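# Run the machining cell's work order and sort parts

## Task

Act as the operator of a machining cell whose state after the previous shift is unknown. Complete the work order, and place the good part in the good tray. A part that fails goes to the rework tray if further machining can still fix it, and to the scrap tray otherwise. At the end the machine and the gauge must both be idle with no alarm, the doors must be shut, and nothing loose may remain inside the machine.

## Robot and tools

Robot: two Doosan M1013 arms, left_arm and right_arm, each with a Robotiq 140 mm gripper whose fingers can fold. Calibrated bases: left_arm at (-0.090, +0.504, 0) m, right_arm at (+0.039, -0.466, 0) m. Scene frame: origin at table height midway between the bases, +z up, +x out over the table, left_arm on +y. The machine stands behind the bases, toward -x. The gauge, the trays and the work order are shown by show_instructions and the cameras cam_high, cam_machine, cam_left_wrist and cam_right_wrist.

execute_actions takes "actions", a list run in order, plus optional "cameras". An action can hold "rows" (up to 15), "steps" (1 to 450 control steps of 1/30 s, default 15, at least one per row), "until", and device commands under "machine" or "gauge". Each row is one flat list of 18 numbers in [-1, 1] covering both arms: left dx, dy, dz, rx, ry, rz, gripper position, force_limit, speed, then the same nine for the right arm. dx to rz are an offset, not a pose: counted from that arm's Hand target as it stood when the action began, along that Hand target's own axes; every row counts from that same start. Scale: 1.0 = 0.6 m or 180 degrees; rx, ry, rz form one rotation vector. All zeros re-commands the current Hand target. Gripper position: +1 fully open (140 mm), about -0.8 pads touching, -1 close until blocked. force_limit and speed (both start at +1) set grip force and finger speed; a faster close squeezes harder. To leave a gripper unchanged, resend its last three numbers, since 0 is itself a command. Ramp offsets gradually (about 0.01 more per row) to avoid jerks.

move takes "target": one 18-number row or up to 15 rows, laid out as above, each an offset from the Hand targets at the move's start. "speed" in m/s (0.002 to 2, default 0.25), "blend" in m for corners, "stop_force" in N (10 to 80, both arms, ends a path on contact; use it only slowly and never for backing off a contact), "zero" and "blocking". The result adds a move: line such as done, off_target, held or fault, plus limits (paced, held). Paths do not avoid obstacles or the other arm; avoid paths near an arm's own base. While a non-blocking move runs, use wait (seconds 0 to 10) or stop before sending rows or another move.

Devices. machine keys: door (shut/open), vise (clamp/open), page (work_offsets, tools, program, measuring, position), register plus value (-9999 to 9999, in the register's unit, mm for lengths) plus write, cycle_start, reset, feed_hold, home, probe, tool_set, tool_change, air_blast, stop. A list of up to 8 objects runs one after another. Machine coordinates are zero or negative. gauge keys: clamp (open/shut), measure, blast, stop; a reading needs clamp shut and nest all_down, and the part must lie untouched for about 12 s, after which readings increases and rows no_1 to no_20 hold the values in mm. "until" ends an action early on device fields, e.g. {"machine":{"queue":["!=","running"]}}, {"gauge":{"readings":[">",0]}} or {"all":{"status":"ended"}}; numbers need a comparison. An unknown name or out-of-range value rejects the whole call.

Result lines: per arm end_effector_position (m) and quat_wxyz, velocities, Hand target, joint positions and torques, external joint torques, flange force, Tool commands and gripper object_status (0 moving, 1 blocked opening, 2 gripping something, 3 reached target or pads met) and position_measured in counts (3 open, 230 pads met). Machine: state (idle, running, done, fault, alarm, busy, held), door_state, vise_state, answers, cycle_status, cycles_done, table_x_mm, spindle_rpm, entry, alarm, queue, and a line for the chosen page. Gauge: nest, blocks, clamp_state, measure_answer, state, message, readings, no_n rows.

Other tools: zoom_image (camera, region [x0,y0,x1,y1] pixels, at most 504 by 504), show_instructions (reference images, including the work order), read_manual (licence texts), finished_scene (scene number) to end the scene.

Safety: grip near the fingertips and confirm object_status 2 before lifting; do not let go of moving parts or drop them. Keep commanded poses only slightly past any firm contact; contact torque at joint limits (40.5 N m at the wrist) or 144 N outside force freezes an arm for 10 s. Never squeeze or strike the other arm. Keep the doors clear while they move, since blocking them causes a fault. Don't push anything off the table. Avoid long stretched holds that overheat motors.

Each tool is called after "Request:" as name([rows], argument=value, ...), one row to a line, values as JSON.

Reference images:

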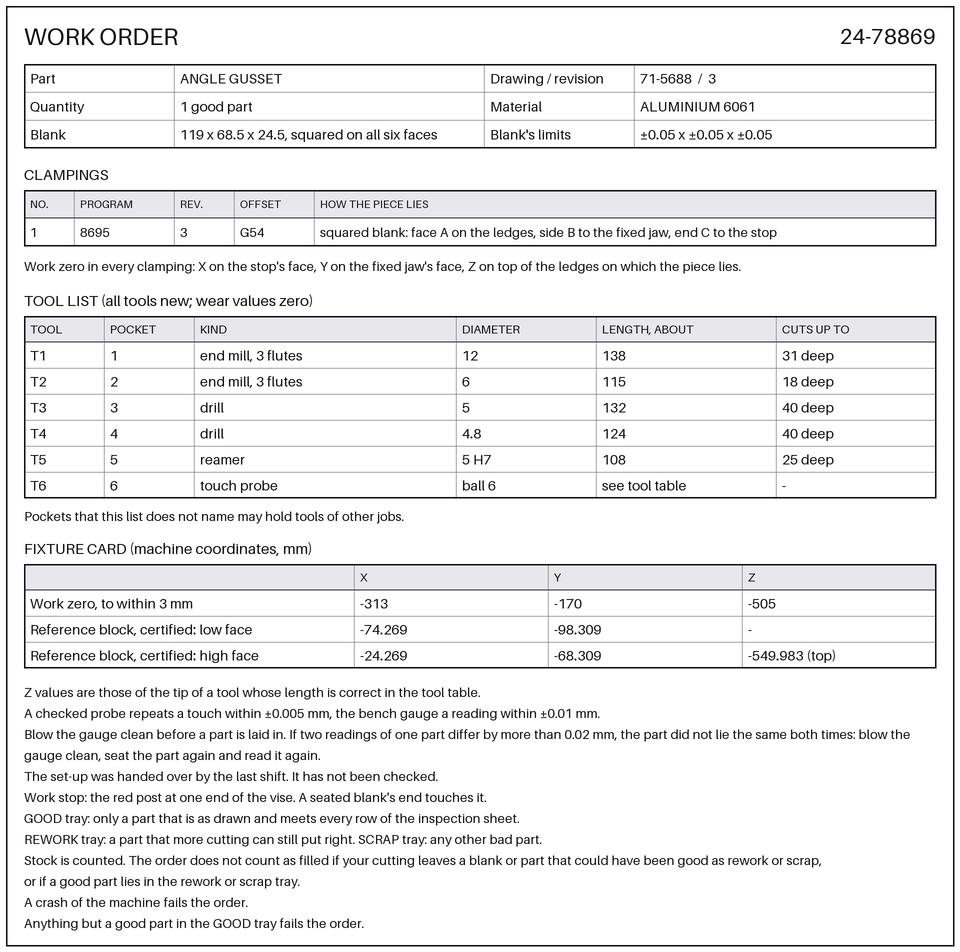

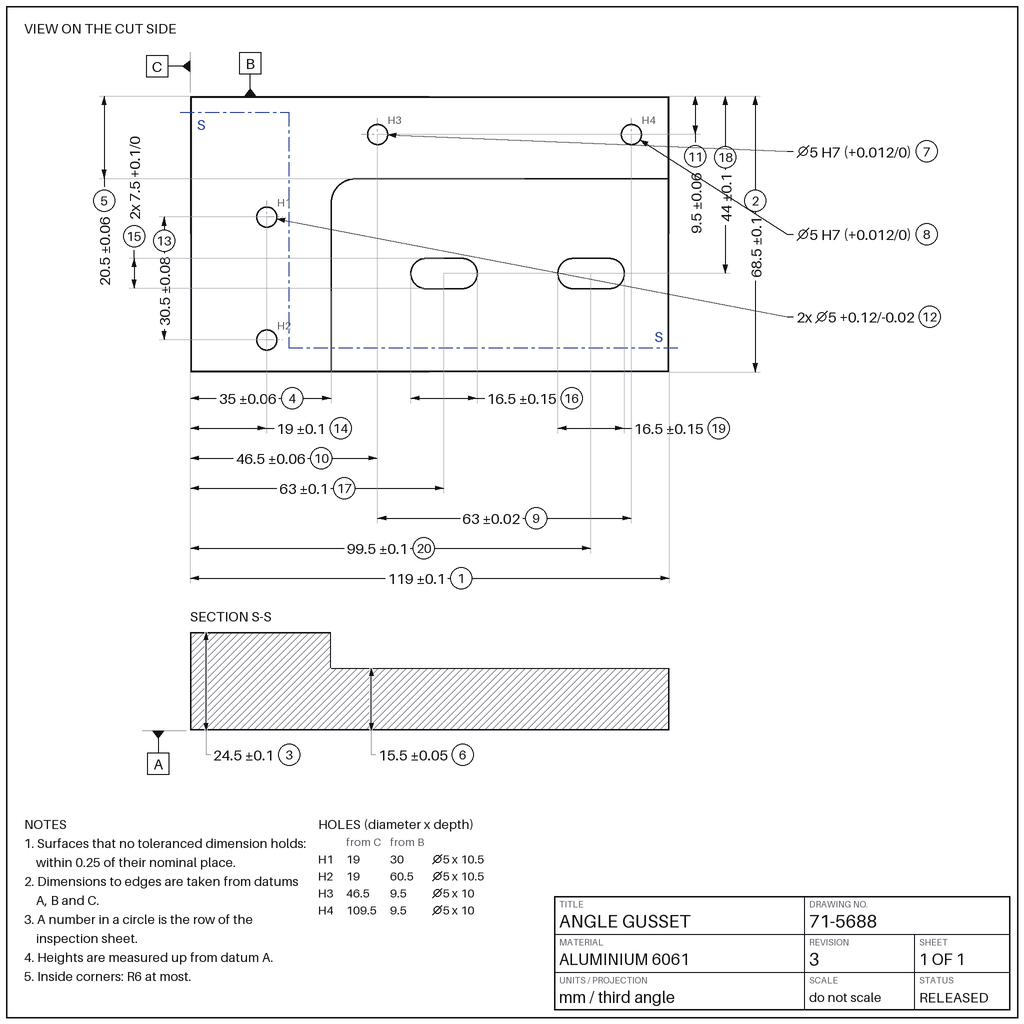

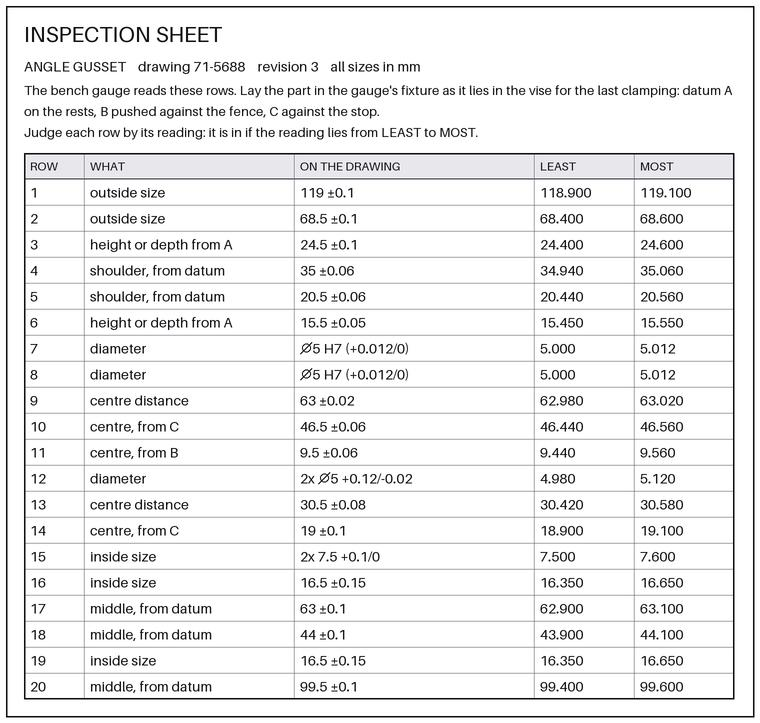

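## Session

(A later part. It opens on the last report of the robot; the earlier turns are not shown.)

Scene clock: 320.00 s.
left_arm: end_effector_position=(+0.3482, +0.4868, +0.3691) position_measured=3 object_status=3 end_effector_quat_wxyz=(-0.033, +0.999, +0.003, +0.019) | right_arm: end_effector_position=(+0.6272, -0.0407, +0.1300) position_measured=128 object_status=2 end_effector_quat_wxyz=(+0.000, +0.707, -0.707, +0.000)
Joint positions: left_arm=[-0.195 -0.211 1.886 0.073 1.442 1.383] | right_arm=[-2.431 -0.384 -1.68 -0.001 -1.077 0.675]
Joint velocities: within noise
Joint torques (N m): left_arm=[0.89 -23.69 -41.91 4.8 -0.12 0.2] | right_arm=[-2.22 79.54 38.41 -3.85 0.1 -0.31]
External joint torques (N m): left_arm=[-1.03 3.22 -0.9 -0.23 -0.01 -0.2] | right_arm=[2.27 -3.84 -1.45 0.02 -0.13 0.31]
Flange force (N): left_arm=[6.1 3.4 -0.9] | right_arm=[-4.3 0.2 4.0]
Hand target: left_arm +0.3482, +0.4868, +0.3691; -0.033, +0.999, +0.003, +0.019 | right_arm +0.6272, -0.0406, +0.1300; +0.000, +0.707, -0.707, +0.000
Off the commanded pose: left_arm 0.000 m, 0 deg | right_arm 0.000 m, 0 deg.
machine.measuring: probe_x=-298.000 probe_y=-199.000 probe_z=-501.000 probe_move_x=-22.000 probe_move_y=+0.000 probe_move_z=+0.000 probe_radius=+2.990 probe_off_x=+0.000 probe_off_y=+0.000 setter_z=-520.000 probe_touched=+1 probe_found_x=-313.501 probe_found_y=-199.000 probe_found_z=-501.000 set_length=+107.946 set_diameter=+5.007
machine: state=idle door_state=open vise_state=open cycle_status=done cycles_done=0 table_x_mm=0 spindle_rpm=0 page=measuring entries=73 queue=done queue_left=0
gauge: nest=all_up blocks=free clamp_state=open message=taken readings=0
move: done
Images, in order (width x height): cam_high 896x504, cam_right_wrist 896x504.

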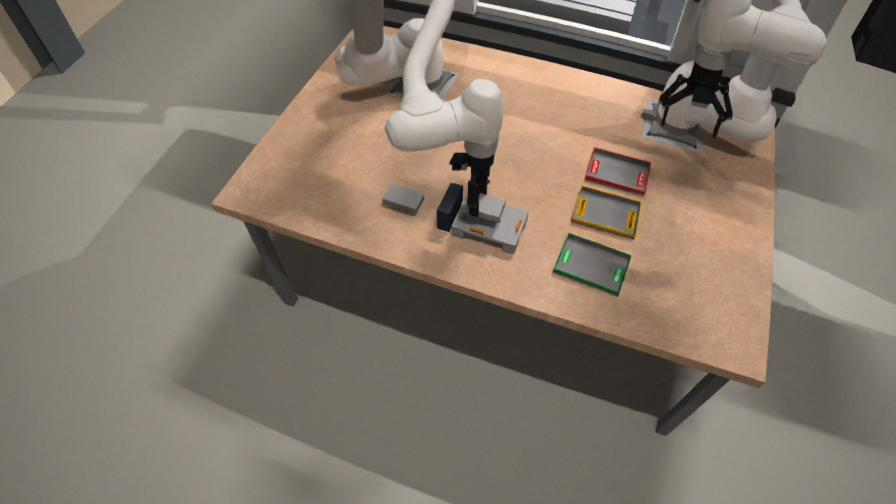

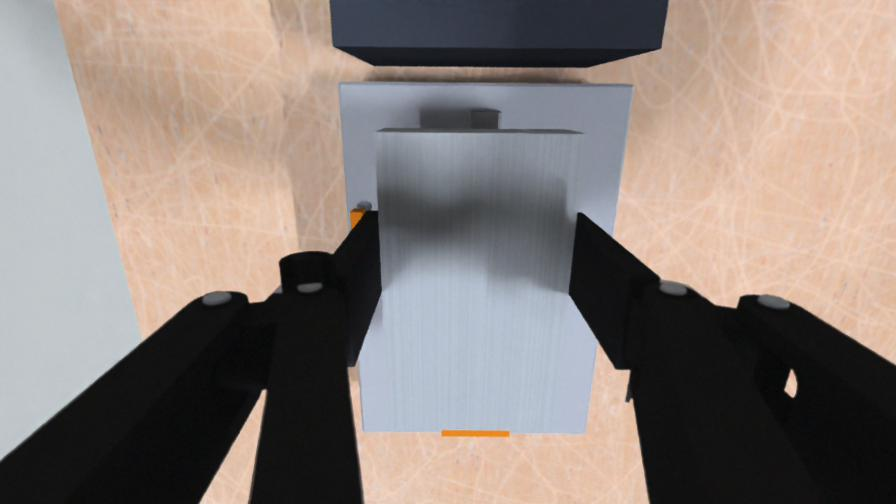

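Request:
move(target=[0,0,0,0,0,0,1,1,1, 0,0,0.105,0,0,0,-1,0,-1], speed=0.02, stop_force=12, cameras=["cam_right_wrist","cam_high"])

Request:
zoom_image(camera="cam_high", region=[420, 120, 560, 260])

Scene clock: 322.83 s.
left_arm: end_effector_position=(+0.3482, +0.4868, +0.3691) position_measured=3 object_status=3 end_effector_quat_wxyz=(-0.033, +0.999, +0.003, +0.019) | right_arm: end_effector_position=(+0.6272, -0.0406, +0.0923) position_measured=128 object_status=2 end_effector_quat_wxyz=(+0.000, +0.707, -0.707, +0.000)
Joint positions: left_arm=[-0.195 -0.211 1.886 0.073 1.442 1.383] | right_arm=[-2.431 -0.415 -1.712 0 -1.014 0.675]
Joint velocities: within noise
Joint torques (N m): left_arm=[0.94 -23.69 -42.11 4.82 -0.1 0.22] | right_arm=[-3.91 73.21 31.84 -4.14 -0.26 -0.34]
External joint torques (N m): left_arm=[-1.04 3.19 -0.66 -0.26 -0.03 -0.23] | right_arm=[3.95 3.88 3.75 0.45 0.23 0.34]
Flange force (N): left_arm=[5.7 3.5 -0.5] | right_arm=[-6.0 1.8 -5.9]
Hand target: left_arm +0.3482, +0.4868, +0.3691; -0.033, +0.999, +0.003, +0.019 | right_arm +0.6272, -0.0406, +0.0924; +0.000, +0.707, -0.707, +0.000 (not the last commanded pose)
Off the commanded pose: left_arm 0.000 m, 0 deg | right_arm 0.025 m, 0 deg.
machine.measuring: probe_x=-298.000 probe_y=-199.000 probe_z=-501.000 probe_move_x=-22.000 probe_move_y=+0.000 probe_move_z=+0.000 probe_radius=+2.990 probe_off_x=+0.000 probe_off_y=+0.000 setter_z=-520.000 probe_touched=+1 probe_found_x=-313.501 probe_found_y=-199.000 probe_found_z=-501.000 set_length=+107.946 set_diameter=+5.007
machine: state=idle door_state=open vise_state=open cycle_status=done cycles_done=0 table_x_mm=0 spindle_rpm=0 page=measuring entries=73 queue=done queue_left=0
gauge: nest=all_up blocks=free clamp_state=open message=taken readings=0
move: contact (right_arm)
Images, in order (width x height): cam_high 896x504, cam_right_wrist 896x504.

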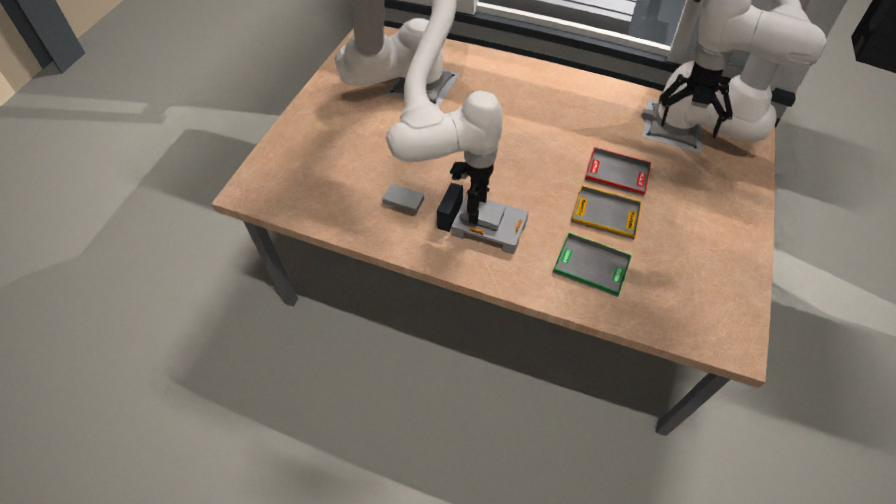

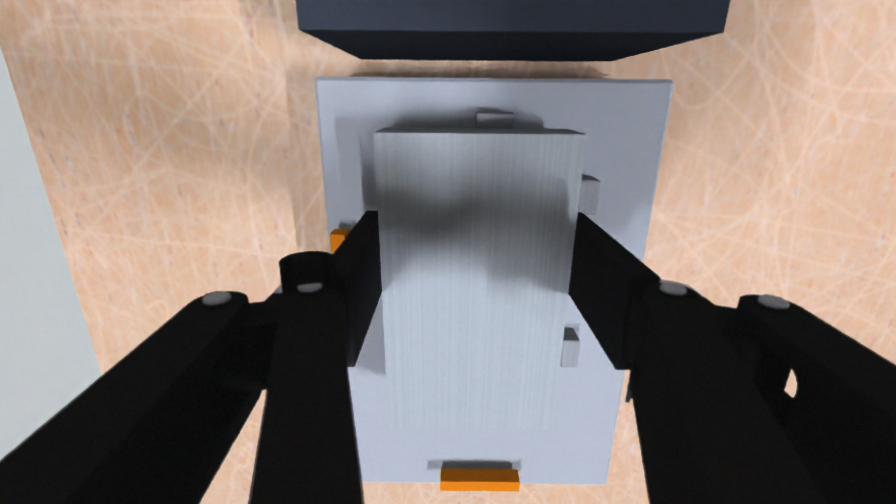

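Scaled by 3.600 from the camera's 896x504 image, which has a finer 1280x720 frame.

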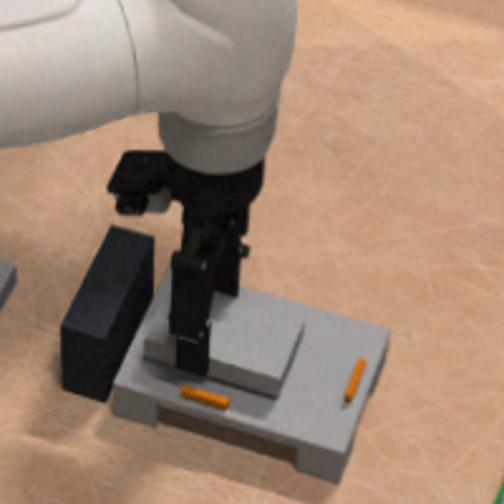

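Request:
move([
  [0,0,0,0,0,0,1,1,1, 0,0,-0.0133,0,0,0,-1,0,-1],
  [0,0,0,0,0,0,1,1,1, 0,-0.0133,-0.0133,0,0,0,-1,0,-1],
], speed=0.08, cameras=["cam_right_wrist"])

Scene clock: 325.13 s.
left_arm: end_effector_position=(+0.3482, +0.4868, +0.3691) position_measured=3 object_status=3 end_effector_quat_wxyz=(-0.033, +0.999, +0.003, +0.019) | right_arm: end_effector_position=(+0.6352, -0.0406, +0.1004) position_measured=128 object_status=2 end_effector_quat_wxyz=(+0.000, +0.707, -0.707, +0.000)
Joint positions: left_arm=[-0.195 -0.211 1.886 0.073 1.442 1.383] | right_arm=[-2.438 -0.417 -1.692 0 -1.032 0.668]
Joint velocities: within noise
Joint torques (N m): left_arm=[0.96 -23.89 -41.92 4.81 -0.04 0.15] | right_arm=[-2.31 81.05 38.07 -3.72 -0.12 -0.3]
External joint torques (N m): left_arm=[-1.04 3.54 -0.67 -0.26 -0.08 -0.15] | right_arm=[2.33 -3.33 -2.18 0 0.09 0.3]
Flange force (N): left_arm=[6.4 3.4 -0.3] | right_arm=[-2.8 2.3 4.7]
Hand target: left_arm +0.3482, +0.4868, +0.3691; -0.033, +0.999, +0.003, +0.019 | right_arm +0.6352, -0.0406, +0.1004; +0.000, +0.707, -0.707, +0.000
Off the commanded pose: left_arm 0.000 m, 0 deg | right_arm 0.000 m, 0 deg.
machine.measuring: probe_x=-298.000 probe_y=-199.000 probe_z=-501.000 probe_move_x=-22.000 probe_move_y=+0.000 probe_move_z=+0.000 probe_radius=+2.990 probe_off_x=+0.000 probe_off_y=+0.000 setter_z=-520.000 probe_touched=+1 probe_found_x=-313.501 probe_found_y=-199.000 probe_found_z=-501.000 set_length=+107.946 set_diameter=+5.007
machine: state=idle door_state=open vise_state=open cycle_status=done cycles_done=0 table_x_mm=0 spindle_rpm=0 page=measuring entries=73 queue=done queue_left=0
gauge: nest=all_up blocks=free clamp_state=open message=taken readings=0
move: done
Images, in order (width x height): cam_right_wrist 896x504.

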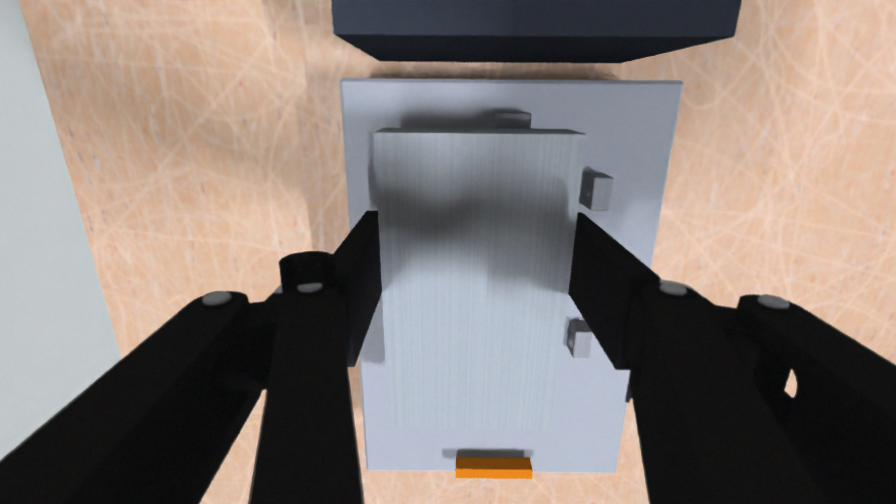

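Request:
move(target=[0,0,0,0,0,0,1,1,1, 0,0,0.05,0,0,0,-1,0,-1], speed=0.02, stop_force=12, cameras=["cam_right_wrist","cam_high"])

Request:
zoom_image(camera="cam_right_wrist", region=[300, 40, 720, 500])

Scene clock: 326.50 s.
left_arm: end_effector_position=(+0.3482, +0.4868, +0.3691) position_measured=3 object_status=3 end_effector_quat_wxyz=(-0.033, +0.999, +0.003, +0.019) | right_arm: end_effector_position=(+0.6353, -0.0405, +0.0918) position_measured=128 object_status=2 end_effector_quat_wxyz=(+0.000, +0.707, -0.707, +0.000)
Joint positions: left_arm=[-0.195 -0.211 1.886 0.073 1.442 1.383] | right_arm=[-2.438 -0.424 -1.699 0 -1.018 0.668]
Joint velocities: within noise
Joint torques (N m): left_arm=[0.65 -23.86 -41.88 4.84 -0.1 0.17] | right_arm=[-4.16 75.69 32.06 -4.21 -0.42 -0.35]
External joint torques (N m): left_arm=[-0.63 3.3 -0.9 -0.27 -0.03 -0.18] | right_arm=[4.19 2.29 3.59 0.51 0.39 0.35]
Flange force (N): left_arm=[6.4 2.5 -0.8] | right_arm=[-7.3 0.4 -4.1]
Hand target: left_arm +0.3482, +0.4868, +0.3691; -0.033, +0.999, +0.003, +0.019 | right_arm +0.6353, -0.0405, +0.0918; +0.000, +0.707, -0.707, +0.000 (not the last commanded pose)
Off the commanded pose: left_arm 0.000 m, 0 deg | right_arm 0.021 m, 0 deg.
machine.measuring: probe_x=-298.000 probe_y=-199.000 probe_z=-501.000 probe_move_x=-22.000 probe_move_y=+0.000 probe_move_z=+0.000 probe_radius=+2.990 probe_off_x=+0.000 probe_off_y=+0.000 setter_z=-520.000 probe_touched=+1 probe_found_x=-313.501 probe_found_y=-199.000 probe_found_z=-501.000 set_length=+107.946 set_diameter=+5.007
machine: state=idle door_state=open vise_state=open cycle_status=done cycles_done=0 table_x_mm=0 spindle_rpm=0 page=measuring entries=73 queue=done queue_left=0
gauge: nest=all_up blocks=free clamp_state=open message=taken readings=0
move: contact (right_arm)
Images, in order (width x height): cam_high 896x504, cam_right_wrist 896x504.

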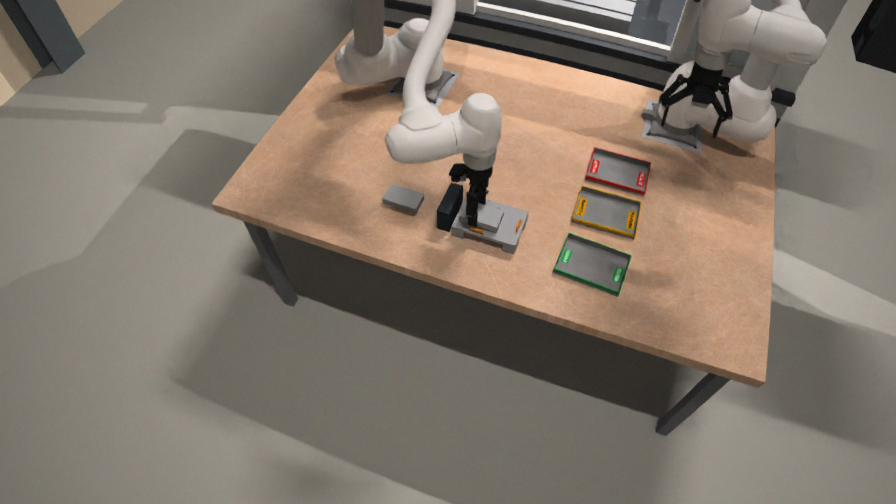

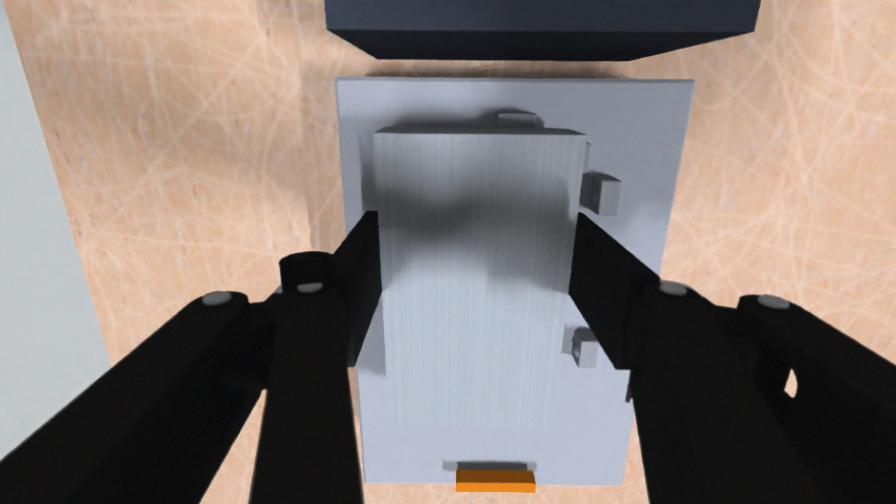

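Scaled by 1.096 from the camera's 896x504 image, which has a finer 1280x720 frame.

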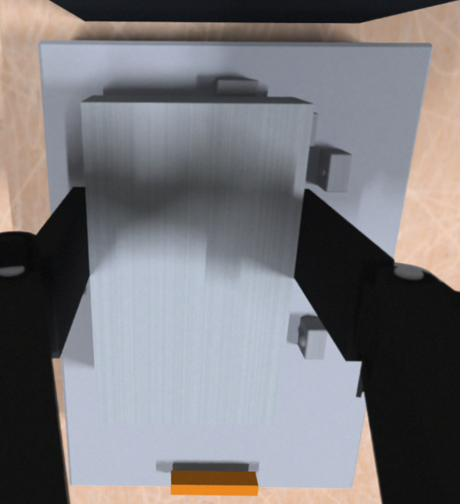

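Request:
zoom_image(camera="cam_high", region=[440, 180, 510, 250])

Request:
zoom_image(camera="cam_right_wrist", region=[300, 180, 460, 380])

Scaled by 7.200 from the camera's 896x504 image, which has a finer 1280x720 frame.

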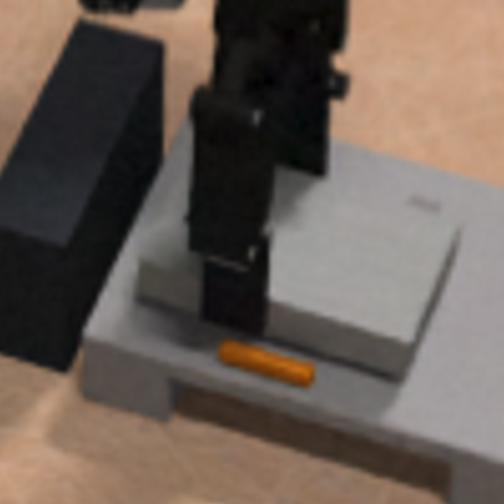

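Scaled by 2.520 from the camera's 896x504 image, which has a finer 1280x720 frame.

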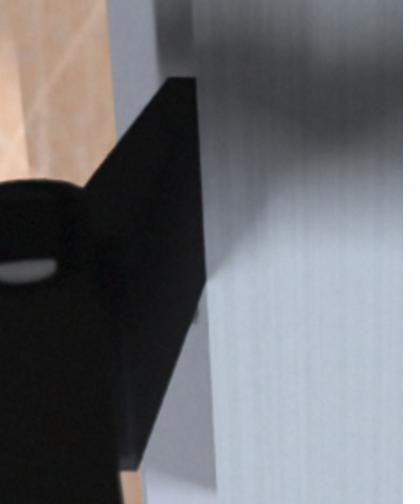

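Request:
move([
  [0,0,0,0,0,0,1,1,1, 0,0,-0.0133,0,0,0,-1,0,-1],
  [0,0,0,0,0,0,1,1,1, -0.0183,0.0117,-0.0133,0,0,0,-1,0,-1],
], speed=0.08, cameras=["cam_right_wrist"])

Request:
move(target=[0,0,0,0,0,0,1,1,1, 0,0,0.06,0,0,0,-1,0,-1], speed=0.02, stop_force=12, cameras=["cam_right_wrist","cam_high"])

Scene clock: 332.60 s.
left_arm: end_effector_position=(+0.3482, +0.4868, +0.3691) position_measured=3 object_status=3 end_effector_quat_wxyz=(-0.033, +0.999, +0.003, +0.019) | right_arm: end_effector_position=(+0.6283, -0.0296, +0.0998) position_measured=128 object_status=2 end_effector_quat_wxyz=(+0.000, +0.707, -0.707, +0.000)
Joint positions: left_arm=[-0.195 -0.211 1.886 0.073 1.442 1.383] | right_arm=[-2.42 -0.419 -1.691 0 -1.032 0.686]
Joint velocities: within noise
Joint torques (N m): left_arm=[0.88 -23.77 -42.13 4.83 -0.01 0.18] | right_arm=[-3.06 81.55 37.83 -3.75 -0.04 -0.48]
External joint torques (N m): left_arm=[-0.94 3.3 -0.63 -0.26 -0.11 -0.18] | right_arm=[3.06 -3.76 -1.84 0.02 0.01 0.48]
Flange force (N): left_arm=[6.0 3.2 -0.2] | right_arm=[-4.5 2.0 4.6]
Hand target: left_arm +0.3482, +0.4868, +0.3691; -0.033, +0.999, +0.003, +0.019 | right_arm +0.6282, -0.0296, +0.0998; +0.000, +0.707, -0.707, +0.000
Off the commanded pose: left_arm 0.000 m, 0 deg | right_arm 0.000 m, 0 deg.
machine.measuring: probe_x=-298.000 probe_y=-199.000 probe_z=-501.000 probe_move_x=-22.000 probe_move_y=+0.000 probe_move_z=+0.000 probe_radius=+2.990 probe_off_x=+0.000 probe_off_y=+0.000 setter_z=-520.000 probe_touched=+1 probe_found_x=-313.501 probe_found_y=-199.000 probe_found_z=-501.000 set_length=+107.946 set_diameter=+5.007
machine: state=idle door_state=open vise_state=open cycle_status=done cycles_done=0 table_x_mm=0 spindle_rpm=0 page=measuring entries=73 queue=done queue_left=0
gauge: nest=all_up blocks=free clamp_state=open message=taken readings=0
move: done
Images, in order (width x height): cam_right_wrist 896x504.

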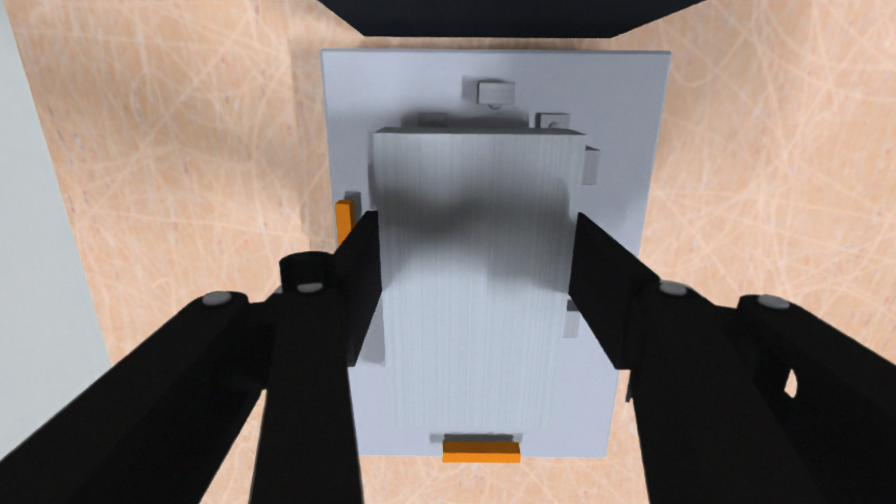

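Scene clock: 333.90 s.
left_arm: end_effector_position=(+0.3482, +0.4868, +0.3691) position_measured=3 object_status=3 end_effector_quat_wxyz=(-0.033, +0.999, +0.003, +0.019) | right_arm: end_effector_position=(+0.6283, -0.0295, +0.0859) position_measured=128 object_status=2 end_effector_quat_wxyz=(+0.000, +0.707, -0.707, +0.000)
Joint positions: left_arm=[-0.195 -0.211 1.886 0.073 1.442 1.383] | right_arm=[-2.42 -0.43 -1.702 0 -1.009 0.686]
Joint velocities: within noise
Joint torques (N m): left_arm=[0.98 -23.96 -41.9 4.79 -0.1 0.18] | right_arm=[-1.35 76.01 33.57 -3.73 -0.08 -0.34]
External joint torques (N m): left_arm=[-0.98 3.51 -0.77 -0.23 -0.03 -0.19] | right_arm=[1.42 2.6 1.92 0.05 0.05 0.34]
Flange force (N): left_arm=[6.5 3.3 -0.6] | right_arm=[-2.1 1.1 -3.7]
Hand target: left_arm +0.3482, +0.4868, +0.3691; -0.033, +0.999, +0.003, +0.019 | right_arm +0.6283, -0.0295, +0.0859; +0.000, +0.707, -0.707, +0.000 (not the last commanded pose)
Off the commanded pose: left_arm 0.000 m, 0 deg | right_arm 0.022 m, 0 deg.
machine.measuring: probe_x=-298.000 probe_y=-199.000 probe_z=-501.000 probe_move_x=-22.000 probe_move_y=+0.000 probe_move_z=+0.000 probe_radius=+2.990 probe_off_x=+0.000 probe_off_y=+0.000 setter_z=-520.000 probe_touched=+1 probe_found_x=-313.501 probe_found_y=-199.000 probe_found_z=-501.000 set_length=+107.946 set_diameter=+5.007
machine: state=idle door_state=open vise_state=open cycle_status=done cycles_done=0 table_x_mm=0 spindle_rpm=0 page=measuring entries=73 queue=done queue_left=0
gauge: nest=some_down blocks=free clamp_state=open message=taken readings=0
move: contact (right_arm)
Images, in order (width x height): cam_high 896x504, cam_right_wrist 896x504.

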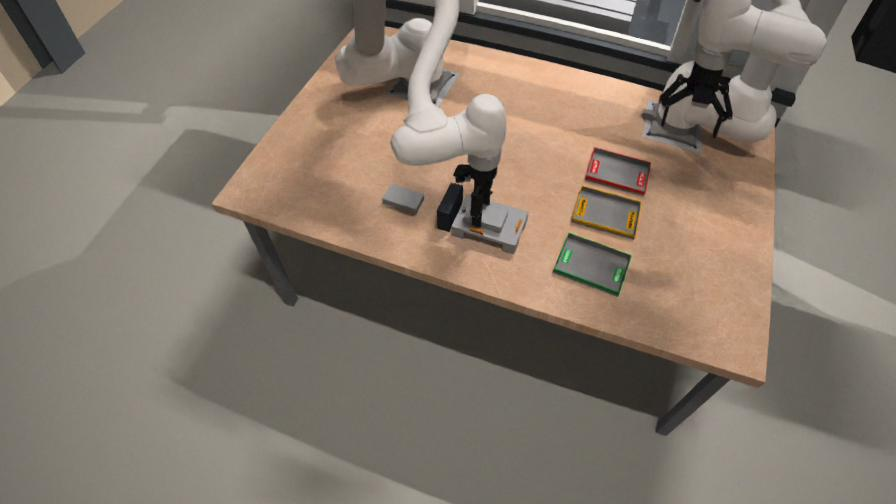

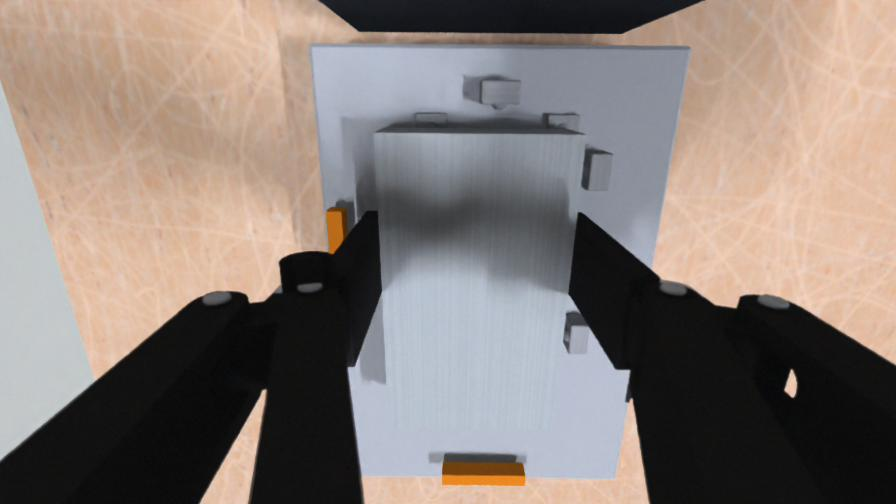

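Request:
move([
  [0,0,0,0,0,0,1,1,1, 0,0,-0.005,0,0,0,-1,0,-1],
  [0,0,0,0,0,0,1,1,1, 0.0075,0.003,-0.005,0,0,0,-1,0,-1],
], speed=0.05, cameras=[])

Request:
move(target=[0,0,0,0,0,0,1,1,1, 0,0,0.03,0,0,0,-1,0,-1], speed=0.015, stop_force=10, cameras=["cam_right_wrist"])

Scene clock: 335.27 s.
left_arm: end_effector_position=(+0.3482, +0.4868, +0.3691) position_measured=3 object_status=3 end_effector_quat_wxyz=(-0.033, +0.999, +0.003, +0.019) | right_arm: end_effector_position=(+0.6265, -0.0340, +0.0889) position_measured=128 object_status=2 end_effector_quat_wxyz=(+0.000, +0.707, -0.707, +0.000)
Joint positions: left_arm=[-0.195 -0.211 1.886 0.073 1.442 1.383] | right_arm=[-2.423 -0.422 -1.708 0 -1.011 0.683]
Joint velocities: within noise
Joint torques (N m): left_arm=[0.82 -23.66 -41.87 4.81 -0.13 0.18] | right_arm=[-2.78 80.65 36.69 -3.67 -0.12 -0.27]
External joint torques (N m): left_arm=[-0.91 3.19 -0.84 -0.24 0.01 -0.18] | right_arm=[2.88 -3.04 -1.18 0 0.1 0.27]
Flange force (N): left_arm=[6.0 3.1 -0.8] | right_arm=[-4.3 1.4 3.7]
Hand target: left_arm +0.3482, +0.4868, +0.3691; -0.033, +0.999, +0.003, +0.019 | right_arm +0.6265, -0.0340, +0.0889; +0.000, +0.707, -0.707, +0.000
Off the commanded pose: left_arm 0.000 m, 0 deg | right_arm 0.000 m, 0 deg.
machine.measuring: probe_x=-298.000 probe_y=-199.000 probe_z=-501.000 probe_move_x=-22.000 probe_move_y=+0.000 probe_move_z=+0.000 probe_radius=+2.990 probe_off_x=+0.000 probe_off_y=+0.000 setter_z=-520.000 probe_touched=+1 probe_found_x=-313.501 probe_found_y=-199.000 probe_found_z=-501.000 set_length=+107.946 set_diameter=+5.007
machine: state=idle door_state=open vise_state=open cycle_status=done cycles_done=0 table_x_mm=0 spindle_rpm=0 page=measuring entries=73 queue=done queue_left=0
gauge: nest=all_up blocks=free clamp_state=open message=taken readings=0
move: done
No camera images: "cameras" was empty.

Scene clock: 336.10 s.
left_arm: end_effector_position=(+0.3482, +0.4868, +0.3691) position_measured=3 object_status=3 end_effector_quat_wxyz=(-0.033, +0.999, +0.003, +0.019) | right_arm: end_effector_position=(+0.6265, -0.0340, +0.0855) position_measured=128 object_status=2 end_effector_quat_wxyz=(-0.001, +0.707, -0.707, +0.000)
Joint positions: left_arm=[-0.195 -0.211 1.886 0.073 1.442 1.383] | right_arm=[-2.423 -0.425 -1.711 0 -1.005 0.683]
Joint velocities: within noise
Joint torques (N m): left_arm=[0.67 -23.72 -42.03 4.79 -0.06 0.15] | right_arm=[-2.21 75.34 33.71 -4 0.06 -0.26]
External joint torques (N m): left_arm=[-0.58 3.14 -0.73 -0.21 -0.06 -0.15] | right_arm=[2.22 2.58 1.66 0.33 -0.09 0.26]
Flange force (N): left_arm=[6.0 2.3 -0.5] | right_arm=[-2.7 2.1 -3.7]
Hand target: left_arm +0.3482, +0.4868, +0.3691; -0.033, +0.999, +0.003, +0.019 | right_arm +0.6265, -0.0340, +0.0855; -0.001, +0.707, -0.707, +0.000 (not the last commanded pose)
Off the commanded pose: left_arm 0.000 m, 0 deg | right_arm 0.015 m, 0 deg.
machine.measuring: probe_x=-298.000 probe_y=-199.000 probe_z=-501.000 probe_move_x=-22.000 probe_move_y=+0.000 probe_move_z=+0.000 probe_radius=+2.990 probe_off_x=+0.000 probe_off_y=+0.000 setter_z=-520.000 probe_touched=+1 probe_found_x=-313.501 probe_found_y=-199.000 probe_found_z=-501.000 set_length=+107.946 set_diameter=+5.007
machine: state=idle door_state=open vise_state=open cycle_status=done cycles_done=0 table_x_mm=0 spindle_rpm=0 page=measuring entries=73 queue=done queue_left=0
gauge: nest=some_down blocks=free clamp_state=open message=taken readings=0
move: contact (right_arm)
Images, in order (width x height): cam_right_wrist 896x504.

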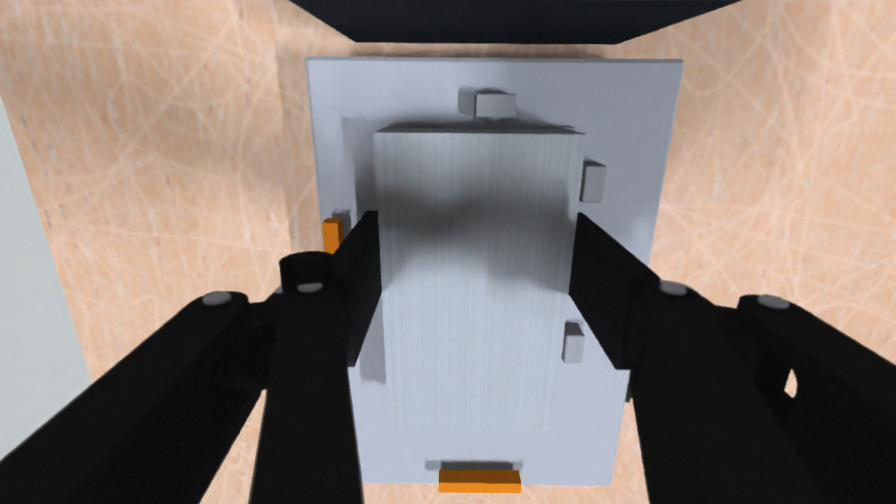

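Request:
execute_actions([
  {"rows":[[0,0,0,0,0,0,1,1,1,0,0,0,0,0,0,0.2,0,-1]],"steps":30},
], cameras=[])

Request:
move(target=[0,0,0,0,0,0,1,1,1, 0,0,-0.25,0,0,0,0.2,0,-1], cameras=["cam_right_wrist","cam_high"])

Scene clock: 337.80 s.
left_arm: end_effector_position=(+0.3482, +0.4868, +0.3691) position_measured=3 object_status=3 end_effector_quat_wxyz=(-0.033, +0.999, +0.003, +0.019) | right_arm: end_effector_position=(+0.6265, -0.0340, +0.0855) position_measured=104 object_status=3 end_effector_quat_wxyz=(-0.001, +0.707, -0.707, +0.000)
Joint positions: left_arm=[-0.195 -0.211 1.886 0.073 1.442 1.383] | right_arm=[-2.423 -0.425 -1.711 0 -1.005 0.683]
Joint velocities: within noise
Joint torques (N m): left_arm=[0.95 -23.67 -41.92 4.86 -0.09 0.14] | right_arm=[-2.26 77.5 34.71 -3.68 -0.1 -0.3]
External joint torques (N m): left_arm=[-0.87 3.08 -0.84 -0.29 -0.04 -0.15] | right_arm=[2.24 0.43 0.64 0.02 0.06 0.3]
Flange force (N): left_arm=[5.9 2.9 -0.7] | right_arm=[-3.1 1.6 -0.8]
Hand target: left_arm +0.3482, +0.4868, +0.3691; -0.033, +0.999, +0.003, +0.019 | right_arm +0.6265, -0.0340, +0.0855; -0.001, +0.707, -0.707, +0.000
Off the commanded pose: left_arm 0.000 m, 0 deg | right_arm 0.000 m, 0 deg.
machine.measuring: probe_x=-298.000 probe_y=-199.000 probe_z=-501.000 probe_move_x=-22.000 probe_move_y=+0.000 probe_move_z=+0.000 probe_radius=+2.990 probe_off_x=+0.000 probe_off_y=+0.000 setter_z=-520.000 probe_touched=+1 probe_found_x=-313.501 probe_found_y=-199.000 probe_found_z=-501.000 set_length=+107.946 set_diameter=+5.007
machine: state=idle door_state=open vise_state=open cycle_status=done cycles_done=0 table_x_mm=0 spindle_rpm=0 page=measuring entries=73 queue=done queue_left=0
gauge: nest=some_down blocks=free clamp_state=open message=taken readings=0
No camera images: "cameras" was empty.

Scene clock: 338.87 s.
left_arm: end_effector_position=(+0.3482, +0.4868, +0.3691) position_measured=3 object_status=3 end_effector_quat_wxyz=(-0.033, +0.999, +0.003, +0.019) | right_arm: end_effector_position=(+0.6264, -0.0341, +0.2354) position_measured=104 object_status=3 end_effector_quat_wxyz=(-0.001, +0.707, -0.707, +0.000)
Joint positions: left_arm=[-0.195 -0.211 1.886 0.073 1.442 1.383] | right_arm=[-2.423 -0.322 -1.563 0 -1.256 0.682]
Joint velocities: within noise
Joint torques (N m): left_arm=[0.78 -23.69 -42 4.82 -0.05 0.12] | right_arm=[-2.41 73.13 38.88 -4.21 -0.06 -0.31]
External joint torques (N m): left_arm=[-0.7 3.01 -0.91 -0.22 -0.08 -0.13] | right_arm=[2.41 -0.98 0.79 0.1 0.03 0.31]
Flange force (N): left_arm=[6.0 2.5 -0.8] | right_arm=[-4.8 -0.2 -0.4]
Hand target: left_arm +0.3482, +0.4868, +0.3691; -0.033, +0.999, +0.003, +0.019 | right_arm +0.6264, -0.0341, +0.2355; -0.001, +0.707, -0.707, +0.000
Off the commanded pose: left_arm 0.000 m, 0 deg | right_arm 0.000 m, 0 deg.
machine.measuring: probe_x=-298.000 probe_y=-199.000 probe_z=-501.000 probe_move_x=-22.000 probe_move_y=+0.000 probe_move_z=+0.000 probe_radius=+2.990 probe_off_x=+0.000 probe_off_y=+0.000 setter_z=-520.000 probe_touched=+1 probe_found_x=-313.501 probe_found_y=-199.000 probe_found_z=-501.000 set_length=+107.946 set_diameter=+5.007
machine: state=idle door_state=open vise_state=open cycle_status=done cycles_done=0 table_x_mm=0 spindle_rpm=0 page=measuring entries=73 queue=done queue_left=0
gauge: nest=some_down blocks=free clamp_state=open message=taken readings=0
move: done
Images, in order (width x height): cam_high 896x504, cam_right_wrist 896x504.

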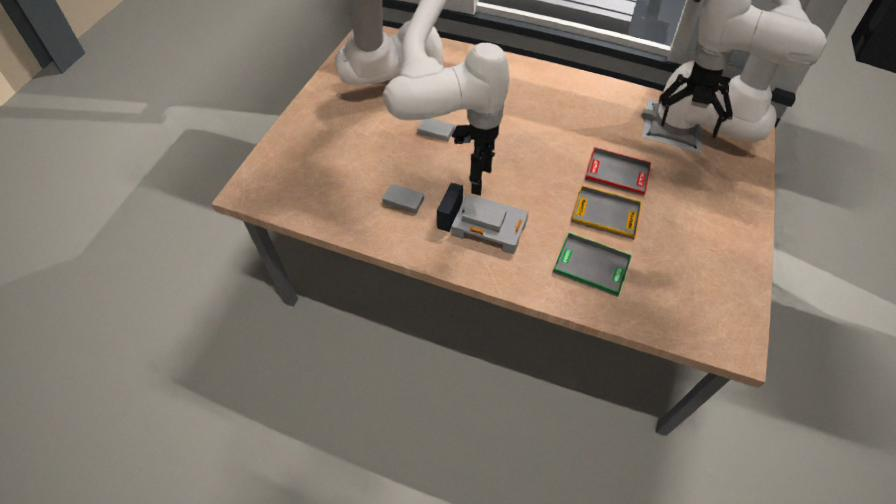

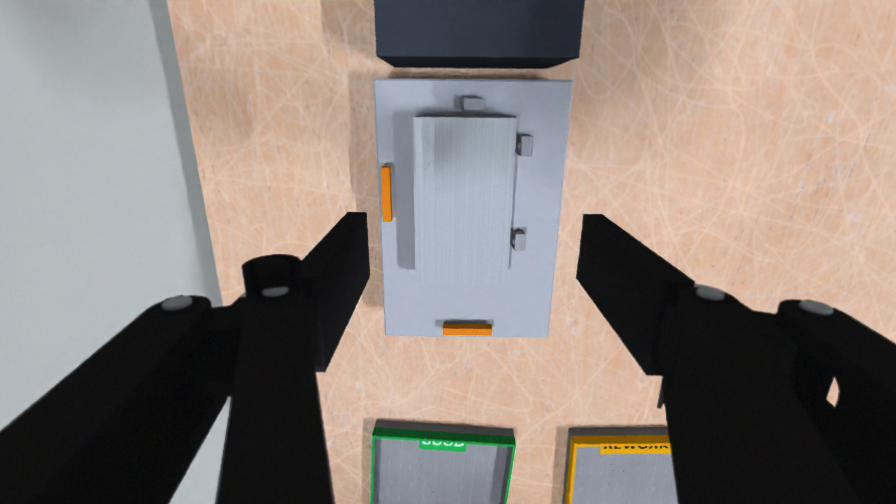

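Request:
execute_actions([
  {"gauge":{"clamp":"shut"},"steps":150,"until":{"gauge":{"clamp_state":"shut"}}},
  {"gauge":{"measure":true},"steps":450,"until":{"gauge":{"state":"idle","readings":[">",0]}}},
], cameras=["cam_right_wrist"])

Scene clock: 343.73 s.
left_arm: end_effector_position=(+0.3482, +0.4868, +0.3691) position_measured=3 object_status=3 end_effector_quat_wxyz=(-0.033, +0.999, +0.003, +0.019) | right_arm: end_effector_position=(+0.6264, -0.0341, +0.2355) position_measured=104 object_status=3 end_effector_quat_wxyz=(-0.001, +0.707, -0.707, +0.000)
Joint positions: left_arm=[-0.195 -0.211 1.886 0.073 1.442 1.383] | right_arm=[-2.423 -0.322 -1.563 0 -1.256 0.682]
Joint velocities: within noise
Joint torques (N m): left_arm=[0.69 -23.62 -41.77 4.8 -0.06 0.17] | right_arm=[-2.34 72.09 39.27 -4.22 -0.11 -0.29]
External joint torques (N m): left_arm=[-0.71 3.08 -0.94 -0.23 -0.06 -0.18] | right_arm=[2.37 0.31 0.5 0.1 0.07 0.29]
External joint torques at the end of the 1st action: left_arm=[-0.85 3.05 -0.77 -0.25 -0.11 -0.15] | right_arm=[2.34 0.13 0.56 0.09 0.07 0.31]
Flange force (N): left_arm=[6.1 2.6 -0.8] | right_arm=[-3.2 1.9 -0.6]
Flange force at the end of the 1st action (N): left_arm=[5.8 2.8 -0.5] | right_arm=[-3.4 1.5 -0.6]
Hand target: left_arm +0.3482, +0.4868, +0.3691; -0.033, +0.999, +0.003, +0.019 | right_arm +0.6264, -0.0341, +0.2355; -0.001, +0.707, -0.707, +0.000
Tool commands: left_gripper/position=+1.0 left_gripper/force_limit=+1.0 left_gripper/speed=+1.0 right_gripper/position=+0.2 right_gripper/force_limit=+0.0 right_gripper/speed=-1.0
Off the commanded pose: left_arm 0.000 m, 0 deg | right_arm 0.000 m, 0 deg.
machine.measuring: probe_x=-298.000 probe_y=-199.000 probe_z=-501.000 probe_move_x=-22.000 probe_move_y=+0.000 probe_move_z=+0.000 probe_radius=+2.990 probe_off_x=+0.000 probe_off_y=+0.000 setter_z=-520.000 probe_touched=+1 probe_found_x=-313.501 probe_found_y=-199.000 probe_found_z=-501.000 set_length=+107.946 set_diameter=+5.007
machine: state=idle door_state=open vise_state=open cycle_status=done cycles_done=0 table_x_mm=0 spindle_rpm=0 page=measuring entries=73 queue=done queue_left=0
gauge: nest=all_down blocks=all clamp_state=shut measure_answer=refused_part_not_seated message=taken readings=0 refusals=1
refused: action 1: gauge.measure: part_not_seated
Images, in order (width x height): cam_right_wrist 896x504.

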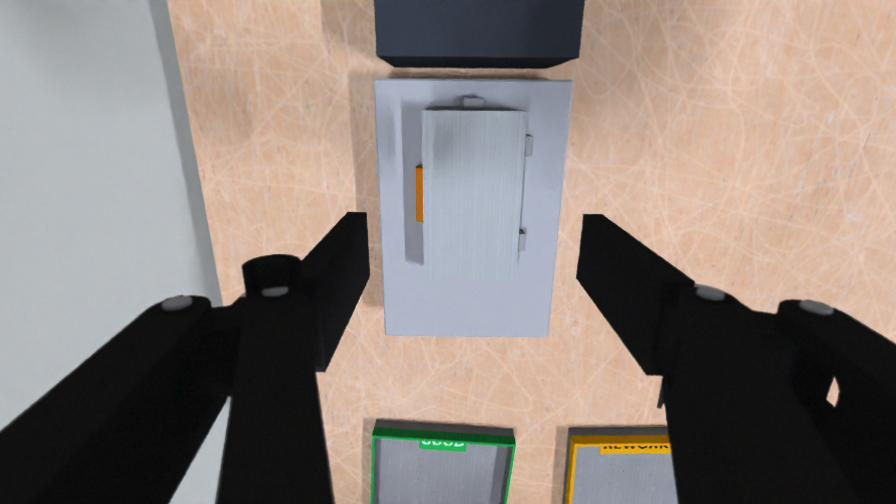

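Request:
execute_actions([
  {"gauge":{"measure":true},"steps":450,"until":{"gauge":{"readings":[">",0]}}},
], cameras=[])

Scene clock: 356.23 s.
left_arm: end_effector_position=(+0.3482, +0.4868, +0.3691) position_measured=3 object_status=3 end_effector_quat_wxyz=(-0.033, +0.999, +0.003, +0.019) | right_arm: end_effector_position=(+0.6264, -0.0341, +0.2355) position_measured=104 object_status=3 end_effector_quat_wxyz=(-0.001, +0.707, -0.707, +0.000)
Joint positions: left_arm=[-0.195 -0.211 1.886 0.073 1.442 1.383] | right_arm=[-2.423 -0.322 -1.563 0 -1.256 0.682]
Joint velocities: within noise
Joint torques (N m): left_arm=[0.58 -23.67 -42.02 4.81 -0.08 0.17] | right_arm=[-2.38 72.45 39.18 -4.19 -0.13 -0.33]
External joint torques (N m): left_arm=[-0.72 3.25 -0.65 -0.27 -0.04 -0.17] | right_arm=[2.33 -0.02 0.62 0.06 0.09 0.33]
Flange force (N): left_arm=[6.0 2.6 -0.4] | right_arm=[-3.6 1.3 -0.6]
Hand target: left_arm +0.3482, +0.4868, +0.3691; -0.033, +0.999, +0.003, +0.019 | right_arm +0.6264, -0.0341, +0.2355; -0.001, +0.707, -0.707, +0.000
Tool commands: left_gripper/position=+1.0 left_gripper/force_limit=+1.0 left_gripper/speed=+1.0 right_gripper/position=+0.2 right_gripper/force_limit=+0.0 right_gripper/speed=-1.0
Off the commanded pose: left_arm 0.000 m, 0 deg | right_arm 0.000 m, 0 deg.
machine.measuring: probe_x=-298.000 probe_y=-199.000 probe_z=-501.000 probe_move_x=-22.000 probe_move_y=+0.000 probe_move_z=+0.000 probe_radius=+2.990 probe_off_x=+0.000 probe_off_y=+0.000 setter_z=-520.000 probe_touched=+1 probe_found_x=-313.501 probe_found_y=-199.000 probe_found_z=-501.000 set_length=+107.946 set_diameter=+5.007
machine: state=idle door_state=open vise_state=open cycle_status=done cycles_done=0 table_x_mm=0 spindle_rpm=0 page=measuring entries=73 queue=done queue_left=0
gauge: nest=all_down blocks=all clamp_state=shut message=taken readings=1 no_1=119.034 no_2=68.518 no_3=24.467 no_4=119.034 no_5=68.516 no_6=24.467 refusals=1
No camera images: "cameras" was empty.


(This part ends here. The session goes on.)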